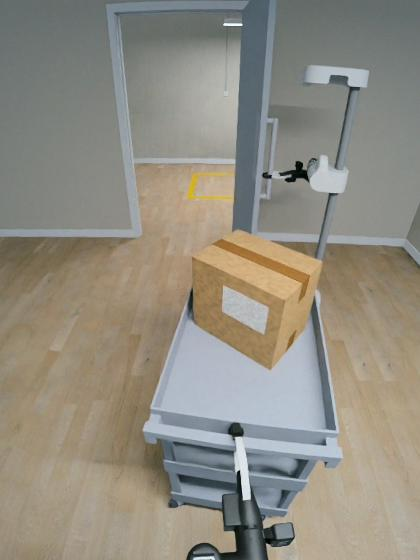

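>>> {"method": "move", "body": {
  "blocking": false,
  "r2": {"base":{"translate_m":-1.1,"strafe_m":-0.15},"pace":"slow"}
}}

>>> {"method": "wait", "body": {
  "seconds": 10
}}

>>> {"method": "wait", "body": {
  "seconds": 3,
  "cameras": ["r2_head_camera"]
}}

Scene clock: 969.60 s.
move: r2 moving
r1: as last shown
r1.base_tilt: forward=-1.6 right=+1.2
r1.lidar_m: 1.09 0.53 0.26 0.29 3.26 0.83 0.79 2.55 1.63 1.47 1.48 1.22
r1.servo_current: wrist_yaw_rad=59(72) wrist_pitch_rad=39(46) wrist_roll_rad=46(59) gripper_m=65(72)
r1.contact_limits: translate_m 0.6
r1.wrist_depth_mm: - - 249 165 234 225 221 / - - 250 164 234 227 220 / - - 250 171 235 228 222 / - - 252 164 235 228 222 / - - 252 165 236 228 224 / - - 183 164 234 228 224 / - - 251 163 177 226 224
r2.base_odometry: x=-0.911 y=-1.131 heading=-2.018
r2.turned_by_wheels: +0.000
r2.turned_by_imu: +0.001
r2.base_tilt: forward=-0.7 right=+0.1
r2.lidar_m: 0.41 0.46 2.78 2.72 2.91 2.93 2.85 2.66 2.05 2.00 2.17 0.42
r2.base_status: translate_m moving; strafe_m moving
r2.joint_positions: lift_m=+0.687 arm_m=+0.000 wrist_yaw_rad=+0.002 wrist_pitch_rad=+0.003 wrist_roll_rad=+1.569 gripper_m=-0.029
r2.joint_status: not commanded
r2.measured_speeds: translate_m=-0.050 strafe_m=-0.007 rotate_rad=-0.001 lift_m=+0.000 arm_m=+0.000 wrist_yaw_rad=+0.000 wrist_pitch_rad=+0.000 wrist_roll_rad=+0.000
r2.motor_effort: lift_m=+17(17) arm_m=-4(4) wheel_0=-1(10) wheel_1=-7(10) wheel_2=+13(14)
r2.servo_current: wrist_yaw_rad=46(59) wrist_pitch_rad=33(46) wrist_roll_rad=52(52) gripper_m=85(98)
r2.hand_pose: x=+0.4595 y=-0.0869 z=+0.8645 quat_wxyz=(+0.708, +0.706, +0.002, +0.000) (m; r2's base frame)
r2.wrist_depth_mm: - - - 143 198 - - / - 554 496 148 206 778 - / - 445 436 153 212 - - / - - 500 158 221 - - / - - 591 166 229 - - / - - 187 171 179 1756 - / - - - - - 1576 480
pictures: none

Scene clock: 979.60 s.
earlier move: r2 moving
r1.base_odometry: x=-1.748 y=+1.019 heading=-0.204
r1.turned_by_wheels: +0.000
r1.turned_by_imu: -0.001
r1.base_tilt: forward=-1.6 right=+1.3
r1.lidar_m: 1.11 0.53 0.25 0.29 3.26 4.02 1.71 2.55 1.63 1.47 1.50 1.20
r1.base_status: not commanded
r1.joint_positions: lift_m=+0.800 arm_m=+0.000 wrist_yaw_rad=+1.932 wrist_pitch_rad=+0.002 wrist_roll_rad=+0.000 gripper_m=-0.034
r1.joint_status: not commanded
r1.measured_speeds: all 0
r1.motor_effort: lift_m=+24(24) arm_m=+3(4) wheel_0=+10(11) wheel_1=-2(3) wheel_2=-2(2)
r1.servo_current: wrist_yaw_rad=52(78) wrist_pitch_rad=39(52) wrist_roll_rad=52(78) gripper_m=59(72)
r1.contact_limits: translate_m 0.6
r1.hand_pose: x=+0.1508 y=+0.3007 z=+0.9772 quat_wxyz=(+0.569, -0.001, +0.001, +0.823) (m; r1's base frame)
r1.wrist_depth_mm: - - 249 165 233 224 220 / - - 250 165 235 227 221 / - - 250 171 235 228 222 / - - 252 164 235 229 222 / - - 252 164 236 229 224 / - - 184 165 234 229 224 / - - 250 163 177 226 224
r2.base_odometry: x=-0.607 y=-0.191 heading=-2.019
r2.turned_by_wheels: -0.001
r2.turned_by_imu: -0.001
r2.base_tilt: forward=-0.7 right=+0.1
r2.lidar_m: 0.40 0.45 3.01 2.90 2.48 1.93 1.87 1.99 1.84 1.80 1.95 0.43
r2.base_status: translate_m moving; strafe_m moving
r2.joint_positions: lift_m=+0.687 arm_m=+0.000 wrist_yaw_rad=+0.001 wrist_pitch_rad=+0.003 wrist_roll_rad=+1.569 gripper_m=-0.029
r2.joint_status: not commanded
r2.measured_speeds: translate_m=-0.098 strafe_m=-0.013 rotate_rad=+0.005 lift_m=+0.000 arm_m=+0.000 wrist_yaw_rad=+0.000 wrist_pitch_rad=+0.000 wrist_roll_rad=+0.000
r2.motor_effort: lift_m=+17(17) arm_m=-4(5) wheel_0=-6(14) wheel_1=-7(10) wheel_2=+7(14)
r2.servo_current: wrist_yaw_rad=52(65) wrist_pitch_rad=46(52) wrist_roll_rad=46(72) gripper_m=85(98)
r2.hand_pose: x=+0.4594 y=-0.0873 z=+0.8645 quat_wxyz=(+0.708, +0.706, +0.001, -0.001) (m; r2's base frame)
r2.wrist_depth_mm: - - - 158 215 1537 - / - - 591 160 218 759 - / - - 455 163 222 - - / - - 480 167 227 831 - / - - 549 169 232 - - / - - 185 172 179 - - / - - - - - 1576 496
wait: 10.00 s; no rest
pictures: none

Scene clock: 981.47 s.
earlier move: r2 done
r1.base_odometry: x=-1.748 y=+1.019 heading=-0.204
r1.turned_by_wheels: +0.000
r1.turned_by_imu: +0.000
r1.base_tilt: forward=-1.6 right=+1.2
r1.lidar_m: 1.10 0.53 0.26 0.28 3.26 4.04 1.80 2.56 1.64 1.48 1.48 1.22
r1.base_status: not commanded
r1.joint_positions: lift_m=+0.800 arm_m=+0.000 wrist_yaw_rad=+1.932 wrist_pitch_rad=+0.002 wrist_roll_rad=+0.000 gripper_m=-0.034
r1.joint_status: not commanded
r1.measured_speeds: all 0
r1.motor_effort: lift_m=+24(24) arm_m=+4(4) wheel_0=+10(11) wheel_1=-2(3) wheel_2=-2(2)
r1.servo_current: wrist_yaw_rad=46(78) wrist_pitch_rad=39(52) wrist_roll_rad=52(78) gripper_m=65(72)
r1.contact_limits: translate_m 0.6
r1.hand_pose: x=+0.1508 y=+0.3007 z=+0.9772 quat_wxyz=(+0.569, -0.001, +0.001, +0.823) (m; r1's base frame)
r1.wrist_depth_mm: - - 251 164 233 226 221 / - - 250 165 235 227 221 / - - 251 171 236 228 221 / - - 250 164 235 228 222 / - - 252 164 235 229 223 / - - 184 164 234 229 224 / - - 250 163 177 226 224
r2.base_odometry: x=-0.573 y=-0.086 heading=-2.019
r2.turned_by_wheels: +0.000
r2.turned_by_imu: +0.000
r2.base_tilt: forward=-0.7 right=+0.1
r2.lidar_m: 0.39 0.42 3.01 2.93 2.36 1.84 1.78 1.93 1.83 1.77 1.91 0.43
r2.base_status: done
r2.joint_positions: lift_m=+0.687 arm_m=+0.000 wrist_yaw_rad=+0.000 wrist_pitch_rad=+0.003 wrist_roll_rad=+1.569 gripper_m=-0.029
r2.joint_status: not commanded
r2.measured_speeds: all 0
r2.motor_effort: lift_m=+17(17) arm_m=-4(5) wheel_0=-5(14) wheel_1=-4(10) wheel_2=+4(14)
r2.servo_current: wrist_yaw_rad=46(65) wrist_pitch_rad=46(52) wrist_roll_rad=52(72) gripper_m=91(98)
r2.hand_pose: x=+0.4594 y=-0.0873 z=+0.8645 quat_wxyz=(+0.708, +0.706, +0.001, -0.001) (m; r2's base frame)
r2.wrist_depth_mm: - - - 157 214 1576 - / - - 591 160 217 759 - / - - 449 163 222 - - / - - 484 166 226 831 - / - - 554 169 231 - - / - - 185 172 179 - - / - - - - - 1618 500
wait: 1.87 of 3 s (r2 has come to rest)
pictures: r2_head_camera
Images, in order (width x height): r2_head_camera 420x560.

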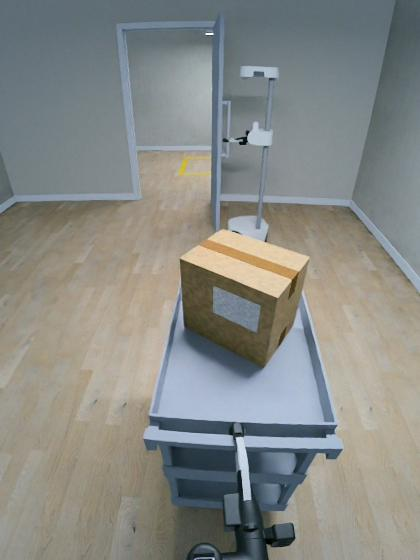

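>>> {"method": "move", "body": {
  "blocking": false,
  "r2": {"base":{"translate_m":0.03,"strafe_m":-0.2},"pace":"slow"}
}}

>>> {"method": "wait", "body": {
  "seconds": 5,
  "cameras": ["r2_head_camera"]
}}

Scene clock: 989.13 s.
move: r2 moving
r1: as last shown
r1.base_tilt: forward=-1.6 right=+1.3
r1.lidar_m: 1.10 0.53 0.26 0.28 3.27 4.03 1.79 2.56 1.65 1.47 1.49 1.22
r1.motor_effort: lift_m=+24(24) arm_m=+4(4) wheel_0=+9(10) wheel_1=-2(3) wheel_2=-2(2)
r1.servo_current: wrist_yaw_rad=46(59) wrist_pitch_rad=39(46) wrist_roll_rad=59(59) gripper_m=59(65)
r1.contact_limits: translate_m 0.6
r1.wrist_depth_mm: - - 250 164 233 226 220 / - - 250 165 234 227 220 / - - 250 171 235 228 223 / - - 252 164 235 228 222 / - - 251 165 236 229 223 / - - 183 165 234 229 224 / - - 251 163 177 226 224
r2.base_odometry: x=-0.585 y=-0.082 heading=-2.019
r2.turned_by_wheels: +0.000
r2.turned_by_imu: +0.001
r2.base_tilt: forward=-0.7 right=+0.0
r2.lidar_m: 0.40 0.46 3.03 2.93 2.34 1.83 1.76 1.90 1.79 1.77 1.91 0.42
r2.base_status: translate_m moving; strafe_m moving
r2.joint_positions: lift_m=+0.687 arm_m=+0.000 wrist_yaw_rad=+0.001 wrist_pitch_rad=+0.003 wrist_roll_rad=+1.569 gripper_m=-0.029
r2.joint_status: not commanded
r2.measured_speeds: translate_m=+0.008 strafe_m=-0.051 rotate_rad=+0.005 lift_m=+0.000 arm_m=+0.000 wrist_yaw_rad=+0.021 wrist_pitch_rad=+0.000 wrist_roll_rad=+0.000
r2.motor_effort: lift_m=+17(17) arm_m=-4(4) wheel_0=+10(10) wheel_1=-6(8) wheel_2=-6(8)
r2.servo_current: wrist_yaw_rad=52(52) wrist_pitch_rad=39(46) wrist_roll_rad=39(59) gripper_m=91(98)
r2.hand_pose: x=+0.4594 y=-0.0870 z=+0.8645 quat_wxyz=(+0.708, +0.706, +0.001, -0.001) (m; r2's base frame)
r2.wrist_depth_mm: - - - 154 211 1576 - / - - 569 158 216 - - / - - 449 162 220 - - / - - 488 164 224 831 - / - - 554 168 229 - - / - - 603 173 179 - - / - - - - - 1499 492
pictures: none

Scene clock: 991.87 s.
earlier move: r2 done
r1.base_odometry: x=-1.748 y=+1.019 heading=-0.204
r1.turned_by_wheels: +0.000
r1.turned_by_imu: +0.000
r1.base_tilt: forward=-1.6 right=+1.2
r1.lidar_m: 1.11 0.51 0.26 0.28 3.28 4.05 1.73 2.56 1.64 1.47 1.49 1.21
r1.base_status: not commanded
r1.joint_positions: lift_m=+0.800 arm_m=+0.000 wrist_yaw_rad=+1.932 wrist_pitch_rad=+0.002 wrist_roll_rad=+0.000 gripper_m=-0.034
r1.joint_status: not commanded
r1.measured_speeds: all 0
r1.motor_effort: lift_m=+24(24) arm_m=+4(4) wheel_0=+10(11) wheel_1=-2(3) wheel_2=-2(2)
r1.servo_current: wrist_yaw_rad=59(65) wrist_pitch_rad=39(52) wrist_roll_rad=46(65) gripper_m=65(72)
r1.contact_limits: translate_m 0.6
r1.hand_pose: x=+0.1508 y=+0.3007 z=+0.9772 quat_wxyz=(+0.569, -0.001, +0.001, +0.823) (m; r1's base frame)
r1.wrist_depth_mm: - - 250 165 233 225 221 / - - 250 164 234 227 220 / - - 252 171 236 228 221 / - - 252 164 235 228 222 / - - 252 164 235 228 224 / - - 184 165 235 229 223 / - - 252 163 176 226 224
r2.base_odometry: x=-0.766 y=-0.026 heading=-2.019
r2.turned_by_wheels: +0.000
r2.turned_by_imu: +0.000
r2.base_tilt: forward=-0.7 right=+0.0
r2.lidar_m: 0.36 0.35 3.22 3.14 2.41 1.88 1.82 1.97 1.61 1.58 1.72 0.45
r2.base_status: done
r2.joint_positions: lift_m=+0.687 arm_m=+0.000 wrist_yaw_rad=+0.003 wrist_pitch_rad=+0.003 wrist_roll_rad=+1.569 gripper_m=-0.029
r2.joint_status: not commanded
r2.measured_speeds: all 0
r2.motor_effort: lift_m=+17(17) arm_m=-4(4) wheel_0=+5(15) wheel_1=-3(8) wheel_2=-7(9)
r2.servo_current: wrist_yaw_rad=46(59) wrist_pitch_rad=39(46) wrist_roll_rad=39(59) gripper_m=91(98)
r2.hand_pose: x=+0.4596 y=-0.0864 z=+0.8645 quat_wxyz=(+0.708, +0.706, +0.002, +0.000) (m; r2's base frame)
r2.wrist_depth_mm: - - - 197 263 1576 1160 / - - - 192 254 1708 500 / - - - 187 248 1756 - / - - 508 182 243 842 - / - - 480 178 235 - - / - - 187 173 179 - - / - - 544 - 224 - -
wait: 2.73 of 5 s (r2 has come to rest)
pictures: r2_head_camera
Images, in order (width x height): r2_head_camera 420x560.

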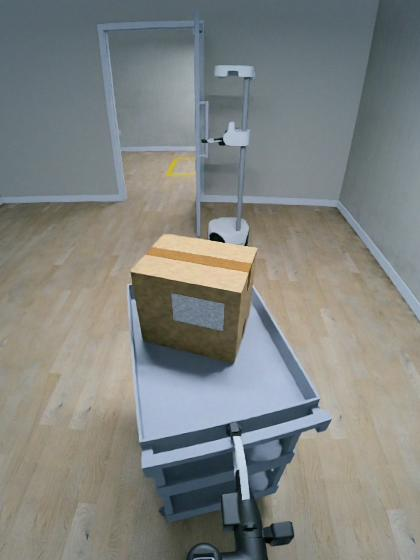

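>>> {"method": "move", "body": {
  "blocking": false,
  "r2": {"base":{"translate_m":0.3,"strafe_m":0.06},"pace":"slow"}
}}

>>> {"method": "wait", "body": {
  "seconds": 5,
  "cameras": ["r2_head_camera"]
}}

Scene clock: 1000.37 s.
move: r2 moving
r1: as last shown
r1.lidar_m: 1.09 0.52 0.26 0.26 3.27 4.05 1.71 2.60 1.64 1.47 1.48 1.22
r1.motor_effort: lift_m=+24(24) arm_m=+4(4) wheel_0=+9(10) wheel_1=-3(3) wheel_2=-2(2)
r1.servo_current: wrist_yaw_rad=52(59) wrist_pitch_rad=39(46) wrist_roll_rad=59(59) gripper_m=65(65)
r1.contact_limits: translate_m 0.6
r1.wrist_depth_mm: - - 251 164 232 226 221 / - - 251 165 234 225 220 / - - 251 171 234 228 223 / - - 251 164 236 228 222 / - - 251 164 236 228 224 / - - 183 165 234 229 224 / - - 250 163 177 226 224
r2.base_odometry: x=-0.769 y=-0.039 heading=-2.020
r2.turned_by_wheels: +0.000
r2.turned_by_imu: +0.000
r2.base_tilt: forward=-0.7 right=+0.1
r2.lidar_m: 0.35 0.35 3.22 3.13 2.42 1.86 1.83 1.96 1.65 1.58 1.69 0.45
r2.base_status: translate_m moving; strafe_m moving
r2.joint_positions: lift_m=+0.687 arm_m=+0.000 wrist_yaw_rad=+0.001 wrist_pitch_rad=+0.003 wrist_roll_rad=+1.569 gripper_m=-0.029
r2.joint_status: not commanded
r2.measured_speeds: translate_m=+0.050 strafe_m=+0.010 rotate_rad=-0.001 lift_m=+0.000 arm_m=+0.000 wrist_yaw_rad=-0.009 wrist_pitch_rad=+0.000 wrist_roll_rad=+0.000
r2.motor_effort: lift_m=+17(17) arm_m=-3(4) wheel_0=+4(9) wheel_1=+8(9) wheel_2=-14(15)
r2.servo_current: wrist_yaw_rad=46(52) wrist_pitch_rad=52(52) wrist_roll_rad=59(59) gripper_m=98(98)
r2.hand_pose: x=+0.4594 y=-0.0870 z=+0.8645 quat_wxyz=(+0.708, +0.706, +0.001, -0.001) (m; r2's base frame)
r2.wrist_depth_mm: - - - 201 268 1618 1060 / - - - 195 258 1708 512 / - - - 189 250 1576 - / - - 521 183 242 842 - / - - 477 177 236 - - / - - 187 173 179 - - / - - 535 - 224 - -
pictures: none

Scene clock: 1004.20 s.
earlier move: r2 done
r1.base_odometry: x=-1.748 y=+1.019 heading=-0.204
r1.turned_by_wheels: +0.000
r1.turned_by_imu: +0.000
r1.base_tilt: forward=-1.6 right=+1.3
r1.lidar_m: 1.10 0.50 0.25 0.30 3.28 4.03 1.45 2.55 1.63 1.48 1.49 1.23
r1.base_status: not commanded
r1.joint_positions: lift_m=+0.800 arm_m=+0.000 wrist_yaw_rad=+1.932 wrist_pitch_rad=+0.002 wrist_roll_rad=+0.000 gripper_m=-0.034
r1.joint_status: not commanded
r1.measured_speeds: all 0
r1.motor_effort: lift_m=+24(24) arm_m=+4(4) wheel_0=+10(10) wheel_1=-3(3) wheel_2=-2(2)
r1.servo_current: wrist_yaw_rad=59(65) wrist_pitch_rad=46(46) wrist_roll_rad=46(72) gripper_m=65(72)
r1.contact_limits: translate_m 0.6
r1.hand_pose: x=+0.1508 y=+0.3007 z=+0.9772 quat_wxyz=(+0.569, -0.001, +0.001, +0.823) (m; r1's base frame)
r1.wrist_depth_mm: - - 250 165 234 227 221 / - - 250 164 235 227 221 / - - 251 171 235 229 222 / - - 251 163 236 228 223 / - - 252 165 236 229 223 / - - 184 165 235 229 224 / - - 250 163 177 226 224
r2.base_odometry: x=-0.842 y=-0.322 heading=-2.020
r2.turned_by_wheels: +0.000
r2.turned_by_imu: +0.000
r2.base_tilt: forward=-0.6 right=+0.0
r2.lidar_m: 0.36 0.39 3.13 3.05 2.82 2.16 2.12 2.24 1.69 1.67 1.80 0.42
r2.base_status: done
r2.joint_positions: lift_m=+0.687 arm_m=+0.000 wrist_yaw_rad=-0.002 wrist_pitch_rad=+0.003 wrist_roll_rad=+1.569 gripper_m=-0.029
r2.joint_status: not commanded
r2.measured_speeds: all 0
r2.motor_effort: lift_m=+17(17) arm_m=-4(4) wheel_0=+2(9) wheel_1=+4(10) wheel_2=-8(15)
r2.servo_current: wrist_yaw_rad=52(65) wrist_pitch_rad=33(52) wrist_roll_rad=33(65) gripper_m=91(98)
r2.hand_pose: x=+0.4591 y=-0.0880 z=+0.8645 quat_wxyz=(+0.708, +0.706, +0.000, -0.002) (m; r2's base frame)
r2.wrist_depth_mm: - - - 177 237 1661 1205 / - - - 176 236 1618 - / - - 574 174 236 831 - / - - 466 233 235 820 - / - - 504 173 233 - - / - - 185 172 179 - - / - - - - 231 122 -
wait: 3.83 of 5 s (r2 has come to rest)
pictures: r2_head_camera
Images, in order (width x height): r2_head_camera 420x560.

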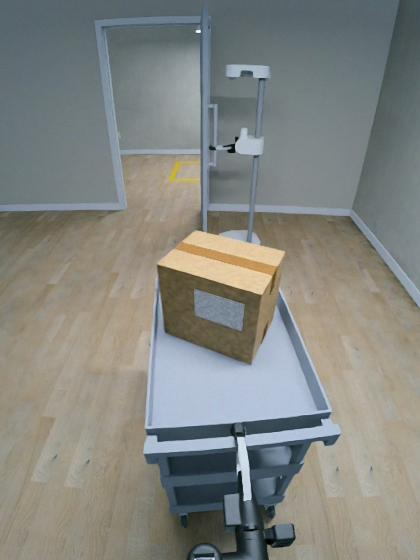

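>>> {"method": "move", "body": {
  "blocking": false,
  "r2": {"base":{"translate_m":0.25,"strafe_m":-0.11},"pace":"slow"}
}}

>>> {"method": "wait", "body": {
  "seconds": 4,
  "cameras": ["r2_head_camera"]
}}

Scene clock: 1008.80 s.
move: r2 moving
r1: as last shown
r1.base_tilt: forward=-1.6 right=+1.2
r1.lidar_m: 1.11 0.54 0.27 0.30 3.27 4.01 1.43 2.57 1.63 1.48 1.50 1.24
r1.servo_current: wrist_yaw_rad=52(52) wrist_pitch_rad=46(46) wrist_roll_rad=52(65) gripper_m=59(65)
r1.contact_limits: translate_m 0.6
r1.wrist_depth_mm: - - 249 164 233 226 220 / - - 251 165 235 227 221 / - - 251 171 235 227 222 / - - 252 164 235 228 222 / - - 252 164 236 229 223 / - - 185 164 234 229 224 / - - 250 163 177 226 223
r2.base_odometry: x=-0.852 y=-0.331 heading=-2.019
r2.turned_by_wheels: +0.000
r2.turned_by_imu: +0.001
r2.base_tilt: forward=-0.7 right=+0.1
r2.lidar_m: 0.40 0.38 3.13 3.06 2.84 2.16 2.11 2.24 1.69 1.65 1.79 0.45
r2.base_status: translate_m moving; strafe_m moving
r2.joint_positions: lift_m=+0.687 arm_m=+0.000 wrist_yaw_rad=-0.002 wrist_pitch_rad=+0.003 wrist_roll_rad=+1.569 gripper_m=-0.029
r2.joint_status: not commanded
r2.measured_speeds: translate_m=+0.048 strafe_m=-0.021 rotate_rad=+0.002 lift_m=+0.000 arm_m=+0.000 wrist_yaw_rad=+0.000 wrist_pitch_rad=+0.000 wrist_roll_rad=+0.000
r2.motor_effort: lift_m=+17(17) arm_m=-4(4) wheel_0=+7(11) wheel_1=+4(6) wheel_2=-12(12)
r2.servo_current: wrist_yaw_rad=52(52) wrist_pitch_rad=46(46) wrist_roll_rad=46(52) gripper_m=91(98)
r2.hand_pose: x=+0.4591 y=-0.0880 z=+0.8645 quat_wxyz=(+0.708, +0.706, +0.000, -0.002) (m; r2's base frame)
r2.wrist_depth_mm: - - - 175 236 1661 1205 / - - - 175 234 1708 - / - - 569 174 235 831 - / - - 466 232 232 831 - / - - 508 173 231 - - / - - 184 172 179 - - / - - - - 230 1499 -
pictures: none

Scene clock: 1012.23 s.
earlier move: r2 done
r1.base_odometry: x=-1.748 y=+1.019 heading=-0.204
r1.turned_by_wheels: +0.000
r1.turned_by_imu: +0.000
r1.base_tilt: forward=-1.6 right=+1.3
r1.lidar_m: 1.09 0.51 0.26 0.29 3.25 4.03 1.18 2.55 1.66 1.47 1.48 1.23
r1.base_status: not commanded
r1.joint_positions: lift_m=+0.800 arm_m=+0.000 wrist_yaw_rad=+1.932 wrist_pitch_rad=+0.002 wrist_roll_rad=+0.000 gripper_m=-0.034
r1.joint_status: not commanded
r1.measured_speeds: all 0
r1.motor_effort: lift_m=+24(24) arm_m=+4(4) wheel_0=+10(10) wheel_1=-3(3) wheel_2=-2(2)
r1.servo_current: wrist_yaw_rad=52(65) wrist_pitch_rad=46(52) wrist_roll_rad=46(65) gripper_m=65(72)
r1.contact_limits: translate_m 0.6
r1.hand_pose: x=+0.1508 y=+0.3007 z=+0.9772 quat_wxyz=(+0.569, -0.001, +0.001, +0.823) (m; r1's base frame)
r1.wrist_depth_mm: - - 249 165 234 226 220 / - - 250 164 235 227 221 / - - 251 171 235 228 222 / - - 252 164 235 229 222 / - - 252 164 236 228 224 / - - 183 165 234 229 224 / - - 251 163 177 225 224
r2.base_odometry: x=-1.049 y=-0.500 heading=-2.019
r2.turned_by_wheels: +0.000
r2.turned_by_imu: +0.002
r2.base_tilt: forward=-0.7 right=+0.0
r2.lidar_m: 0.39 0.40 3.22 3.12 3.14 2.45 2.37 2.11 1.60 1.59 1.72 0.42
r2.base_status: done
r2.joint_positions: lift_m=+0.687 arm_m=+0.000 wrist_yaw_rad=+0.001 wrist_pitch_rad=+0.003 wrist_roll_rad=+1.569 gripper_m=-0.029
r2.joint_status: not commanded
r2.measured_speeds: all 0
r2.motor_effort: lift_m=+17(17) arm_m=-3(4) wheel_0=+7(15) wheel_1=+4(7) wheel_2=-4(12)
r2.servo_current: wrist_yaw_rad=46(59) wrist_pitch_rad=46(46) wrist_roll_rad=52(59) gripper_m=91(98)
r2.hand_pose: x=+0.4594 y=-0.0871 z=+0.8645 quat_wxyz=(+0.708, +0.706, +0.001, -0.001) (m; r2's base frame)
r2.wrist_depth_mm: - - - 181 242 1708 1182 / - - - 179 240 1661 496 / - - 615 177 237 798 - / - - 466 234 236 831 - / - - 496 174 234 - - / - - 186 173 178 - - / - - 585 - 229 122 -
wait: 3.43 of 4 s (r2 has come to rest)
pictures: r2_head_camera
Images, in order (width x height): r2_head_camera 420x560.

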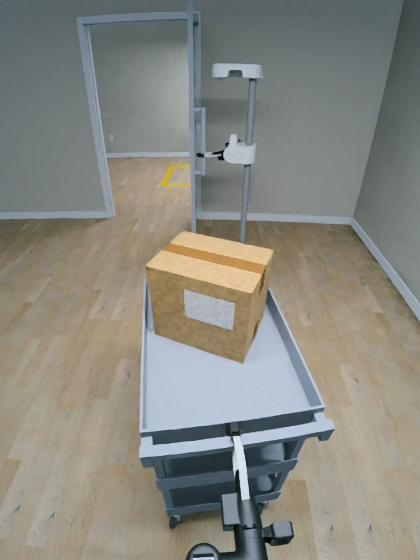

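>>> {"method": "move", "body": {
  "blocking": false,
  "r2": {"base":{"translate_m":-0.85,"strafe_m":0.85}}
}}

>>> {"method": "wait", "body": {
  "seconds": 10
}}

>>> {"method": "move", "body": {
  "blocking": false,
  "r2": {"base":{"translate_m":-1.0}}
}}

>>> {"method": "wait", "body": {
  "seconds": 10,
  "cameras": ["r2_head_camera"]
}}

Scene clock: 1029.73 s.
move: r2 moving
r1: as last shown
r1.lidar_m: 1.10 0.54 0.27 0.29 3.26 4.06 1.20 2.55 1.66 1.46 1.49 1.21
r1.motor_effort: lift_m=+24(24) arm_m=+4(4) wheel_0=+10(10) wheel_1=-2(3) wheel_2=-2(2)
r1.servo_current: wrist_yaw_rad=46(59) wrist_pitch_rad=46(46) wrist_roll_rad=46(59) gripper_m=59(65)
r1.contact_limits: translate_m 0.6
r1.wrist_depth_mm: - - 250 165 233 227 220 / - - 250 164 235 227 222 / - - 251 171 234 229 222 / - - 252 164 236 229 223 / - - 252 164 236 229 223 / - - 184 165 234 229 224 / - - 251 163 176 225 224
r2.base_odometry: x=-1.019 y=-0.489 heading=-2.019
r2.turned_by_wheels: +0.000
r2.turned_by_imu: +0.001
r2.base_tilt: forward=-0.7 right=+0.0
r2.lidar_m: 0.37 0.40 3.22 3.11 3.13 2.39 2.36 2.13 1.64 1.60 1.70 0.41
r2.base_status: translate_m moving; strafe_m moving
r2.joint_positions: lift_m=+0.687 arm_m=+0.000 wrist_yaw_rad=+0.001 wrist_pitch_rad=+0.003 wrist_roll_rad=+1.569 gripper_m=-0.029
r2.joint_status: not commanded
r2.measured_speeds: translate_m=-0.090 strafe_m=+0.090 rotate_rad=-0.005 lift_m=+0.000 arm_m=+0.000 wrist_yaw_rad=-0.014 wrist_pitch_rad=+0.000 wrist_roll_rad=+0.000
r2.motor_effort: lift_m=+17(17) arm_m=-3(4) wheel_0=-13(13) wheel_1=+6(7) wheel_2=+11(14)
r2.servo_current: wrist_yaw_rad=52(52) wrist_pitch_rad=39(46) wrist_roll_rad=52(52) gripper_m=91(98)
r2.hand_pose: x=+0.4594 y=-0.0872 z=+0.8645 quat_wxyz=(+0.708, +0.706, +0.001, -0.001) (m; r2's base frame)
r2.wrist_depth_mm: - - - 183 244 1708 1160 / - - - 180 242 1708 500 / - - 621 179 239 778 - / - - 466 235 236 842 - / - - 500 175 234 - - / - - 185 173 178 - - / - - 585 - 229 - -
pictures: none

Scene clock: 1034.70 s.
earlier move: r2 done
r1.base_odometry: x=-1.748 y=+1.019 heading=-0.204
r1.turned_by_wheels: +0.000
r1.turned_by_imu: +0.000
r1.base_tilt: forward=-1.6 right=+1.3
r1.lidar_m: 1.10 0.54 0.26 0.28 3.26 4.03 2.28 2.56 1.65 1.47 1.47 1.23
r1.base_status: not commanded
r1.joint_positions: lift_m=+0.800 arm_m=+0.000 wrist_yaw_rad=+1.932 wrist_pitch_rad=+0.002 wrist_roll_rad=+0.000 gripper_m=-0.034
r1.joint_status: not commanded
r1.measured_speeds: all 0
r1.motor_effort: lift_m=+24(24) arm_m=+4(4) wheel_0=+10(11) wheel_1=-3(3) wheel_2=-2(2)
r1.servo_current: wrist_yaw_rad=46(65) wrist_pitch_rad=39(52) wrist_roll_rad=52(65) gripper_m=59(72)
r1.contact_limits: translate_m 0.6
r1.hand_pose: x=+0.1508 y=+0.3007 z=+0.9772 quat_wxyz=(+0.569, -0.001, +0.001, +0.823) (m; r1's base frame)
r1.wrist_depth_mm: - - 250 165 233 226 221 / - - 250 164 234 227 222 / - - 251 171 235 228 223 / - - 253 164 236 229 222 / - - 252 164 235 229 222 / - - 184 165 235 228 224 / - - 250 162 177 226 224
r2.base_odometry: x=+0.085 y=-0.102 heading=-2.020
r2.turned_by_wheels: -0.001
r2.turned_by_imu: -0.005
r2.base_tilt: forward=-0.7 right=+0.1
r2.lidar_m: 0.48 3.17 2.42 2.36 1.94 1.49 1.44 1.55 2.28 2.35 0.34 0.33
r2.base_status: done
r2.joint_positions: lift_m=+0.687 arm_m=+0.000 wrist_yaw_rad=-0.015 wrist_pitch_rad=+0.003 wrist_roll_rad=+1.569 gripper_m=-0.029
r2.joint_status: not commanded
r2.measured_speeds: all 0
r2.motor_effort: lift_m=+18(18) arm_m=+4(4) wheel_0=-7(19) wheel_1=+0(7) wheel_2=-4(14)
r2.servo_current: wrist_yaw_rad=72(98) wrist_pitch_rad=39(52) wrist_roll_rad=39(65) gripper_m=85(98)
r2.hand_pose: x=+0.4580 y=-0.0916 z=+0.8643 quat_wxyz=(+0.708, +0.706, -0.004, -0.006) (m; r2's base frame)
r2.wrist_depth_mm: - - - - - - - / - - - - - - - / - - - - - - - / - - - - - - 462 / - - - - - 1537 1205 / - - - - - 387 1118 / - - - - - 1537 1160
wait: 4.97 of 10 s (r2 has come to rest)
pictures: none

Scene clock: 1035.20 s.
move: r2 moving
r1: as last shown
r1.base_tilt: forward=-1.6 right=+1.2
r1.lidar_m: 1.11 0.49 0.26 0.27 3.27 4.03 2.32 2.58 1.64 1.47 1.50 1.21
r1.motor_effort: lift_m=+24(24) arm_m=+4(4) wheel_0=+10(10) wheel_1=-2(3) wheel_2=-2(2)
r1.servo_current: wrist_yaw_rad=65(65) wrist_pitch_rad=46(46) wrist_roll_rad=46(59) gripper_m=65(65)
r1.contact_limits: translate_m 0.6
r1.wrist_depth_mm: - - 250 165 234 226 220 / - - 252 164 234 227 221 / - - 252 171 235 227 223 / - - 251 164 235 228 223 / - - 253 164 236 228 224 / - - 184 165 234 229 224 / - - 251 163 177 227 224
r2.base_odometry: x=+0.099 y=-0.074 heading=-2.020
r2.turned_by_wheels: +0.000
r2.turned_by_imu: +0.000
r2.base_tilt: forward=-0.6 right=+0.1
r2.lidar_m: 0.46 3.15 2.43 2.37 1.91 1.47 1.43 1.52 2.20 2.34 0.36 0.31
r2.base_status: translate_m moving
r2.joint_positions: lift_m=+0.687 arm_m=+0.000 wrist_yaw_rad=-0.013 wrist_pitch_rad=+0.003 wrist_roll_rad=+1.569 gripper_m=-0.029
r2.joint_status: not commanded
r2.measured_speeds: translate_m=-0.124 strafe_m=+0.000 rotate_rad=+0.004 lift_m=+0.000 arm_m=+0.000 wrist_yaw_rad=+0.040 wrist_pitch_rad=+0.000 wrist_roll_rad=+0.000
r2.motor_effort: lift_m=+18(18) arm_m=+4(4) wheel_0=-10(17) wheel_1=-10(11) wheel_2=+12(12)
r2.servo_current: wrist_yaw_rad=78(91) wrist_pitch_rad=39(46) wrist_roll_rad=46(52) gripper_m=85(98)
r2.hand_pose: x=+0.4581 y=-0.0911 z=+0.8643 quat_wxyz=(+0.708, +0.706, -0.003, -0.006) (m; r2's base frame)
r2.wrist_depth_mm: - - - - - - - / - - - - - - - / - - - - - - - / - - - - - - 462 / - - - - - 1537 1205 / - - - - 161 387 397 / - - - - - 1576 1182
pictures: none

Scene clock: 1039.53 s.
earlier move: r2 done
r1.base_odometry: x=-1.748 y=+1.019 heading=-0.204
r1.turned_by_wheels: +0.000
r1.turned_by_imu: +0.000
r1.base_tilt: forward=-1.6 right=+1.2
r1.lidar_m: 1.10 0.52 0.27 0.27 3.24 4.02 - 2.56 1.66 1.47 1.49 1.23
r1.base_status: not commanded
r1.joint_positions: lift_m=+0.800 arm_m=+0.000 wrist_yaw_rad=+1.932 wrist_pitch_rad=+0.002 wrist_roll_rad=+0.000 gripper_m=-0.034
r1.joint_status: not commanded
r1.measured_speeds: all 0
r1.motor_effort: lift_m=+24(24) arm_m=+3(4) wheel_0=+10(10) wheel_1=-3(3) wheel_2=-2(2)
r1.servo_current: wrist_yaw_rad=59(78) wrist_pitch_rad=46(52) wrist_roll_rad=46(78) gripper_m=59(78)
r1.contact_limits: translate_m 0.6
r1.hand_pose: x=+0.1508 y=+0.3007 z=+0.9772 quat_wxyz=(+0.569, -0.001, +0.001, +0.823) (m; r1's base frame)
r1.wrist_depth_mm: - - 250 164 234 225 220 / - - 250 165 235 227 221 / - - 251 171 235 227 223 / - - 251 164 236 228 223 / - - 252 164 236 229 223 / - - 183 165 234 229 225 / - - 251 163 176 226 224
r2.base_odometry: x=+0.519 y=+0.799 heading=-2.020
r2.turned_by_wheels: +0.000
r2.turned_by_imu: +0.001
r2.base_tilt: forward=-0.7 right=+0.1
r2.lidar_m: 0.37 0.40 2.53 1.44 0.63 0.46 0.45 0.47 0.76 2.28 2.42 0.43
r2.base_status: done
r2.joint_positions: lift_m=+0.687 arm_m=+0.000 wrist_yaw_rad=+0.002 wrist_pitch_rad=+0.003 wrist_roll_rad=+1.569 gripper_m=-0.029
r2.joint_status: not commanded
r2.measured_speeds: all 0
r2.motor_effort: lift_m=+18(18) arm_m=+4(4) wheel_0=+0(17) wheel_1=-1(11) wheel_2=+2(18)
r2.servo_current: wrist_yaw_rad=33(91) wrist_pitch_rad=46(52) wrist_roll_rad=46(59) gripper_m=91(98)
r2.hand_pose: x=+0.4595 y=-0.0868 z=+0.8643 quat_wxyz=(+0.708, +0.706, +0.002, +0.000) (m; r2's base frame)
r2.wrist_depth_mm: - - - 177 238 1661 1160 / - - - 177 237 1661 - / - - 569 175 236 820 - / - - 466 234 234 842 - / - - 508 173 234 - - / - - 187 173 180 - - / - - - - 231 122 -
wait: 4.33 of 10 s (r2 has come to rest)
pictures: r2_head_camera
Images, in order (width x height): r2_head_camera 420x560.

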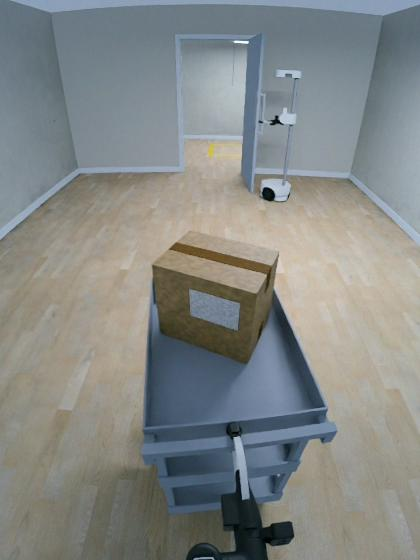

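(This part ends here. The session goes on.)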